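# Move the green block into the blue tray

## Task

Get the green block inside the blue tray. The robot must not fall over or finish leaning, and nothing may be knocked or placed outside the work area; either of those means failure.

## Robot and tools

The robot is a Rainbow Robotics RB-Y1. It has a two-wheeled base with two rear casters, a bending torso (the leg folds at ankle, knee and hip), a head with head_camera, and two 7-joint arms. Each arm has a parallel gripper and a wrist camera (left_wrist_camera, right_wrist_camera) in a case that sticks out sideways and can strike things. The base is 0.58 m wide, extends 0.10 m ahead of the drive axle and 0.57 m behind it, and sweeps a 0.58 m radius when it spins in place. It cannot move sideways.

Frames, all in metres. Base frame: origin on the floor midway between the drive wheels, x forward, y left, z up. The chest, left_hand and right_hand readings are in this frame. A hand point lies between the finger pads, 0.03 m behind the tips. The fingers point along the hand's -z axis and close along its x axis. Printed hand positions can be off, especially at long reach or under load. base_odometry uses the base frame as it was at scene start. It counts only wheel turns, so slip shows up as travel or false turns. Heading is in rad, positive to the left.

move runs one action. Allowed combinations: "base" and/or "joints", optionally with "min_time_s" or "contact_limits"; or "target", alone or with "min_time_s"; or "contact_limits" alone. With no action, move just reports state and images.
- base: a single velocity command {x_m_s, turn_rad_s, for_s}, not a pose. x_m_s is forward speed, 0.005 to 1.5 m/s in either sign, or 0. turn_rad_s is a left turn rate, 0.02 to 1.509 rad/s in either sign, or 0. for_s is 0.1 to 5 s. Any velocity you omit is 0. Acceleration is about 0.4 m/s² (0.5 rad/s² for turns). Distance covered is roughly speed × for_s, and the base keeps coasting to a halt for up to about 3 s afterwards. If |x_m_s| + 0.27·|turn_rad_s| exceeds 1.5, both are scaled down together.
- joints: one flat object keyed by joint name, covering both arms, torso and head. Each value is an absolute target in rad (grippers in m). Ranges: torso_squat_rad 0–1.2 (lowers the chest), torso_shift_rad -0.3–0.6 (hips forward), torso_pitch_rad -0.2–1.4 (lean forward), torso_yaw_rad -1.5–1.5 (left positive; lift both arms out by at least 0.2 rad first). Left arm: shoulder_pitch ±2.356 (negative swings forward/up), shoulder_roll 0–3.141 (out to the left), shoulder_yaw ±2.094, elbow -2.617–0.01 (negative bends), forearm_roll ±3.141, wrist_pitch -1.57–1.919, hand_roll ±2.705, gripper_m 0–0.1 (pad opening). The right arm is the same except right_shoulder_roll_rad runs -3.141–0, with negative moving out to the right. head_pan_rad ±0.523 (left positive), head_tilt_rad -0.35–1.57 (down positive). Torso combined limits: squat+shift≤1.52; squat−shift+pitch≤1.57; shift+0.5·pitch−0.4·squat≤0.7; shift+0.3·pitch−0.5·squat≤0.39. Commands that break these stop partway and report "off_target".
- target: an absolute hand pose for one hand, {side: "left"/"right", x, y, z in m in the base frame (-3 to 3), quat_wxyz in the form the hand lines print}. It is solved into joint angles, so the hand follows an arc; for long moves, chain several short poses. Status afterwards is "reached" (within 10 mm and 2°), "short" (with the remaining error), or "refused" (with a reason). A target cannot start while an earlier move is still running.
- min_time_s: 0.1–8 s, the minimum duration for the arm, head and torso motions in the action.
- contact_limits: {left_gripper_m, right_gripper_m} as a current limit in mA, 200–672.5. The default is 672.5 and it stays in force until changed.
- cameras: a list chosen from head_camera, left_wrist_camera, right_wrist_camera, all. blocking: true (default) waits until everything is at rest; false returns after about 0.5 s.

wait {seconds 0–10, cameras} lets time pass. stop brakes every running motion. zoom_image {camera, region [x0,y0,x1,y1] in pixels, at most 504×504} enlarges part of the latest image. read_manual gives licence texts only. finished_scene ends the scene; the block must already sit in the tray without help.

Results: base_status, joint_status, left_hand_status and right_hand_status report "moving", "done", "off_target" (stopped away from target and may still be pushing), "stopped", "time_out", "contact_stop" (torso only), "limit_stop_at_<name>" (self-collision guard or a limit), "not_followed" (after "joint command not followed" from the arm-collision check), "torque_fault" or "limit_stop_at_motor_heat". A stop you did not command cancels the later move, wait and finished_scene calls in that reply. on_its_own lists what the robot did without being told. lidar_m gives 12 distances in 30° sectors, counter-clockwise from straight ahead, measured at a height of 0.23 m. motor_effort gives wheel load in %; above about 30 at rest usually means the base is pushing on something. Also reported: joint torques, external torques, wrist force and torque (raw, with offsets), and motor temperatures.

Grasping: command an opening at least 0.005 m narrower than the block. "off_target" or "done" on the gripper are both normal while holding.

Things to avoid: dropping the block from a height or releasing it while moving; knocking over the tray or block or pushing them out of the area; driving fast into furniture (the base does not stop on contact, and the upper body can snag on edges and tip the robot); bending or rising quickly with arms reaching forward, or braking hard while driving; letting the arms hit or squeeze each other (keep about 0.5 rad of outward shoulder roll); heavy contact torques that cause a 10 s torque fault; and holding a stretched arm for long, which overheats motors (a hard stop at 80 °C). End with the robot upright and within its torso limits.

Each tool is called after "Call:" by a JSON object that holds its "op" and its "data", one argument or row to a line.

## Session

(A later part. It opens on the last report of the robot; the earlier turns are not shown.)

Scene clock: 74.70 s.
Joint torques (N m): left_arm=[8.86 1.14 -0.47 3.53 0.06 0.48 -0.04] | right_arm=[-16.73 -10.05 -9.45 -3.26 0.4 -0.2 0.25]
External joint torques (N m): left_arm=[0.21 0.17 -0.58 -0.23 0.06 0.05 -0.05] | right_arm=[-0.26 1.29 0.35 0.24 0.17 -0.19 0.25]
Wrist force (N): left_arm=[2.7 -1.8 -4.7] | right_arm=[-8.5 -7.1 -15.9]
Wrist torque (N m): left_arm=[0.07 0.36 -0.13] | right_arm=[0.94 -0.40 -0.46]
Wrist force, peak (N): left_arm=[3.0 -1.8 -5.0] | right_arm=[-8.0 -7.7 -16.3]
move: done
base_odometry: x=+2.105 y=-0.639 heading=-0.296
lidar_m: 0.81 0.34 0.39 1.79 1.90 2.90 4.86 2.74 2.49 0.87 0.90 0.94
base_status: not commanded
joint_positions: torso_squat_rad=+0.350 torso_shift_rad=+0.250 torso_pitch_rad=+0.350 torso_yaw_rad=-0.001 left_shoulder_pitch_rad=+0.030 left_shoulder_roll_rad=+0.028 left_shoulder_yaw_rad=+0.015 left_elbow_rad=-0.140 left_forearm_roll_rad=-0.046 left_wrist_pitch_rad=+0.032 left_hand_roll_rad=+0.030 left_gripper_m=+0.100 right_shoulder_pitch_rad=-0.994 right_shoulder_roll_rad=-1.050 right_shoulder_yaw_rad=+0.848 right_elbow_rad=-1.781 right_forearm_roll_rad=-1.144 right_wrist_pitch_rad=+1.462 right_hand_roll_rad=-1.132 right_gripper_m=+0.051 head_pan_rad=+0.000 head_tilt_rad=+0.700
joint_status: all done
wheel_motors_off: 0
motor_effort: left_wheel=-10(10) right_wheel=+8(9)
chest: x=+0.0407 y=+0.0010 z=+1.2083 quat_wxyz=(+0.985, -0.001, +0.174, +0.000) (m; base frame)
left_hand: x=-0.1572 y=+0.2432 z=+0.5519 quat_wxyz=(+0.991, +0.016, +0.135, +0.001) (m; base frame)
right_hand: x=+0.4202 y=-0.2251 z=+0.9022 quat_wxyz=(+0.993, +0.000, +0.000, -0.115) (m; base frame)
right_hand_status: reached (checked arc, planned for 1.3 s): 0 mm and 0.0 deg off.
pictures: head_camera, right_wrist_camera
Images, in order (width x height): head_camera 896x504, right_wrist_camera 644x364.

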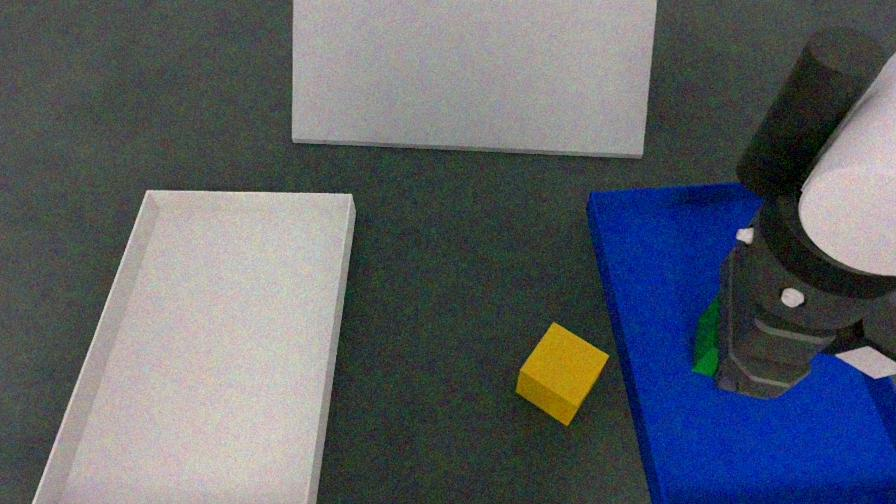

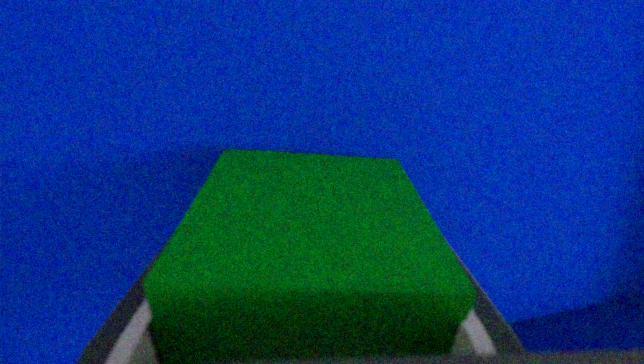

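Call:
{"op": "move", "data": {
  "target": {"side":"right","x":0.42,"y":-0.225,"z":0.898,"quat_wxyz":[0.993,0,0,-0.115]}
}}

Call:
{"op": "move", "data": {
  "joints": {"right_gripper_m":0.1}
}}

Call:
{"op": "move", "data": {
  "target": {"side":"right","x":0.42,"y":-0.225,"z":1.03,"quat_wxyz":[0.993,0,0,-0.115]},
  "min_time_s": 0.8,
  "cameras": ["head_camera","right_wrist_camera"]
}}

Scene clock: 76.30 s.
Joint torques (N m): left_arm=[9.2 1.21 -0.43 3.5 -0.07 0.46 -0.03] | right_arm=[-17.09 -10.19 -9.62 -3.51 0.31 0.08 0.39]
External joint torques (N m): left_arm=[0.54 0.23 -0.54 -0.25 -0.06 0.02 -0.05] | right_arm=[-0.63 1.14 0.13 0.02 0.07 0.08 0.39]
Wrist force (N): left_arm=[2.7 -1.8 -4.8] | right_arm=[-8.8 -6.8 -15.7]
Wrist torque (N m): left_arm=[0.08 0.36 -0.13] | right_arm=[0.83 -0.37 -0.49]
Wrist force, peak (N): left_arm=[2.9 -2.0 -5.0] | right_arm=[-8.4 -7.7 -17.1]
move: done
base_odometry: x=+2.105 y=-0.639 heading=-0.296
lidar_m: 0.81 0.34 0.38 1.78 1.89 2.91 4.86 2.74 2.47 0.87 0.89 0.94
base_status: not commanded
joint_positions: torso_squat_rad=+0.350 torso_shift_rad=+0.250 torso_pitch_rad=+0.350 torso_yaw_rad=-0.001 left_shoulder_pitch_rad=+0.030 left_shoulder_roll_rad=+0.028 left_shoulder_yaw_rad=+0.015 left_elbow_rad=-0.140 left_forearm_roll_rad=-0.046 left_wrist_pitch_rad=+0.032 left_hand_roll_rad=+0.030 left_gripper_m=+0.100 right_shoulder_pitch_rad=-0.990 right_shoulder_roll_rad=-1.045 right_shoulder_yaw_rad=+0.853 right_elbow_rad=-1.773 right_forearm_roll_rad=-1.137 right_wrist_pitch_rad=+1.454 right_hand_roll_rad=-1.129 right_gripper_m=+0.051 head_pan_rad=+0.000 head_tilt_rad=+0.700
joint_status: all done
wheel_motors_off: 0
motor_effort: left_wheel=-10(10) right_wheel=+8(9)
chest: x=+0.0407 y=+0.0010 z=+1.2083 quat_wxyz=(+0.985, -0.001, +0.174, +0.000) (m; base frame)
left_hand: x=-0.1572 y=+0.2432 z=+0.5519 quat_wxyz=(+0.991, +0.016, +0.135, +0.001) (m; base frame)
right_hand: x=+0.4201 y=-0.2251 z=+0.8982 quat_wxyz=(+0.993, +0.000, +0.000, -0.115) (m; base frame)
right_hand_status: reached (checked arc, planned for 0.1 s): 0 mm and 0.0 deg off.
pictures: none

Scene clock: 77.37 s.
Joint torques (N m): left_arm=[8.96 1.21 -0.23 3.49 0 0.56 -0.04] | right_arm=[-17.07 -10.22 -9.39 -3.66 0.3 -0.11 0.27]
External joint torques (N m): left_arm=[0.3 0.24 -0.35 -0.27 0.01 0.13 -0.05] | right_arm=[-0.61 1.1 0.37 -0.13 0.07 -0.1 0.27]
Wrist force (N): left_arm=[2.8 -1.7 -4.7] | right_arm=[-8.4 -7.5 -13.9]
Wrist torque (N m): left_arm=[0.07 0.36 -0.13] | right_arm=[0.93 -0.28 -0.45]
Wrist force, peak (N): left_arm=[3.0 -2.0 -4.9] | right_arm=[-7.6 -7.3 -16.1]
move: done
base_odometry: x=+2.105 y=-0.639 heading=-0.296
lidar_m: 0.81 0.33 0.38 1.79 1.90 2.91 4.85 2.73 2.49 0.88 0.89 0.93
base_status: not commanded
joint_positions: torso_squat_rad=+0.350 torso_shift_rad=+0.250 torso_pitch_rad=+0.350 torso_yaw_rad=-0.001 left_shoulder_pitch_rad=+0.030 left_shoulder_roll_rad=+0.028 left_shoulder_yaw_rad=+0.015 left_elbow_rad=-0.140 left_forearm_roll_rad=-0.046 left_wrist_pitch_rad=+0.032 left_hand_roll_rad=+0.030 left_gripper_m=+0.100 right_shoulder_pitch_rad=-0.990 right_shoulder_roll_rad=-1.045 right_shoulder_yaw_rad=+0.853 right_elbow_rad=-1.773 right_forearm_roll_rad=-1.137 right_wrist_pitch_rad=+1.454 right_hand_roll_rad=-1.129 right_gripper_m=+0.100 head_pan_rad=+0.000 head_tilt_rad=+0.700
joint_status: all done
wheel_motors_off: 0
motor_effort: left_wheel=-10(11) right_wheel=+8(9)
chest: x=+0.0407 y=+0.0010 z=+1.2083 quat_wxyz=(+0.985, -0.001, +0.174, +0.000) (m; base frame)
left_hand: x=-0.1572 y=+0.2432 z=+0.5519 quat_wxyz=(+0.991, +0.016, +0.135, +0.001) (m; base frame)
right_hand: x=+0.4201 y=-0.2251 z=+0.8982 quat_wxyz=(+0.993, +0.000, +0.000, -0.115) (m; base frame)
pictures: none

Scene clock: 78.50 s.
Joint torques (N m): left_arm=[9.01 0.99 -0.49 3.5 -0.03 0.55 -0.05] | right_arm=[-17.28 -11.68 -10.2 -1.81 0.44 -0.21 0.15]
External joint torques (N m): left_arm=[0.36 0.01 -0.6 -0.26 -0.03 0.12 -0.06] | right_arm=[-0.48 -0.32 0.16 -0.15 0.21 -0.2 0.15]
Wrist force (N): left_arm=[2.7 -1.7 -4.8] | right_arm=[-7.9 -7.2 -15.6]
Wrist torque (N m): left_arm=[0.07 0.35 -0.14] | right_arm=[0.93 -0.31 -0.38]
Wrist force, peak (N): left_arm=[2.9 -1.9 -4.9] | right_arm=[-8.9 -7.2 -15.6]
move: done
base_odometry: x=+2.105 y=-0.639 heading=-0.296
lidar_m: 0.79 0.34 0.38 1.79 1.90 2.88 4.85 2.73 2.47 0.86 0.89 0.93
base_status: not commanded
joint_positions: torso_squat_rad=+0.350 torso_shift_rad=+0.250 torso_pitch_rad=+0.350 torso_yaw_rad=-0.001 left_shoulder_pitch_rad=+0.030 left_shoulder_roll_rad=+0.028 left_shoulder_yaw_rad=+0.015 left_elbow_rad=-0.140 left_forearm_roll_rad=-0.046 left_wrist_pitch_rad=+0.032 left_hand_roll_rad=+0.030 left_gripper_m=+0.100 right_shoulder_pitch_rad=-1.169 right_shoulder_roll_rad=-1.191 right_shoulder_yaw_rad=+0.696 right_elbow_rad=-1.937 right_forearm_roll_rad=-1.406 right_wrist_pitch_rad=+1.704 right_hand_roll_rad=-1.210 right_gripper_m=+0.100 head_pan_rad=+0.000 head_tilt_rad=+0.700
joint_status: all done
wheel_motors_off: 0
motor_effort: left_wheel=-10(11) right_wheel=+9(9)
chest: x=+0.0407 y=+0.0010 z=+1.2083 quat_wxyz=(+0.985, -0.001, +0.174, +0.000) (m; base frame)
left_hand: x=-0.1572 y=+0.2432 z=+0.5519 quat_wxyz=(+0.991, +0.016, +0.135, +0.001) (m; base frame)
right_hand: x=+0.4203 y=-0.2249 z=+1.0296 quat_wxyz=(+0.993, +0.000, +0.000, -0.115) (m; base frame)
right_hand_status: reached (checked arc, planned for 0.8 s): 0 mm and 0.1 deg off.
pictures: head_camera, right_wrist_camera
Images, in order (width x height): head_camera 896x504, right_wrist_camera 644x364.

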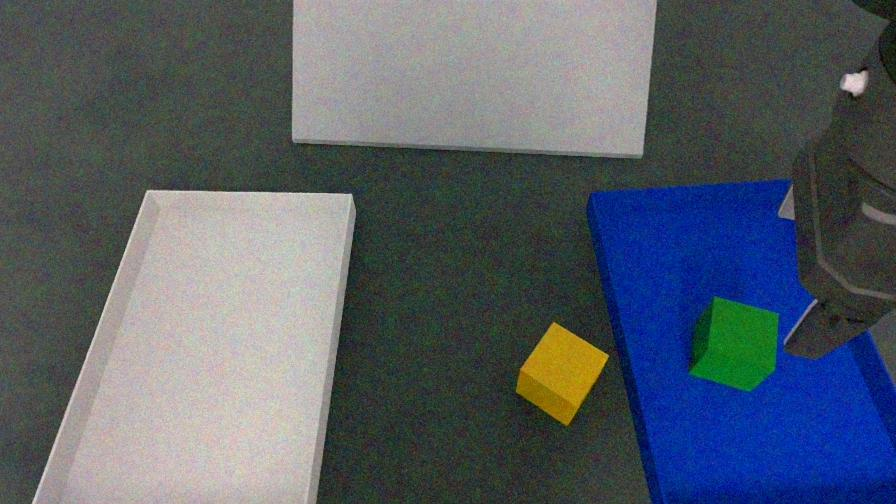

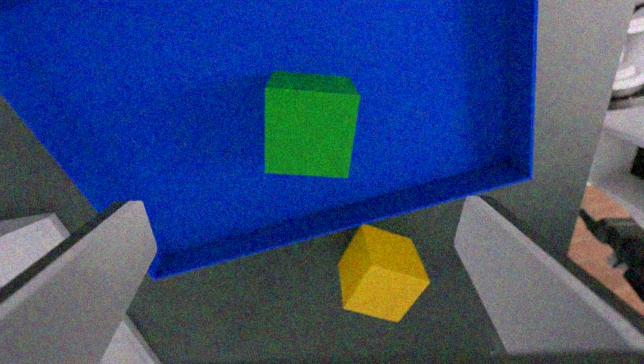

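Call:
{"op": "finished_scene", "data": {

}}

The scene is finished: the task was done.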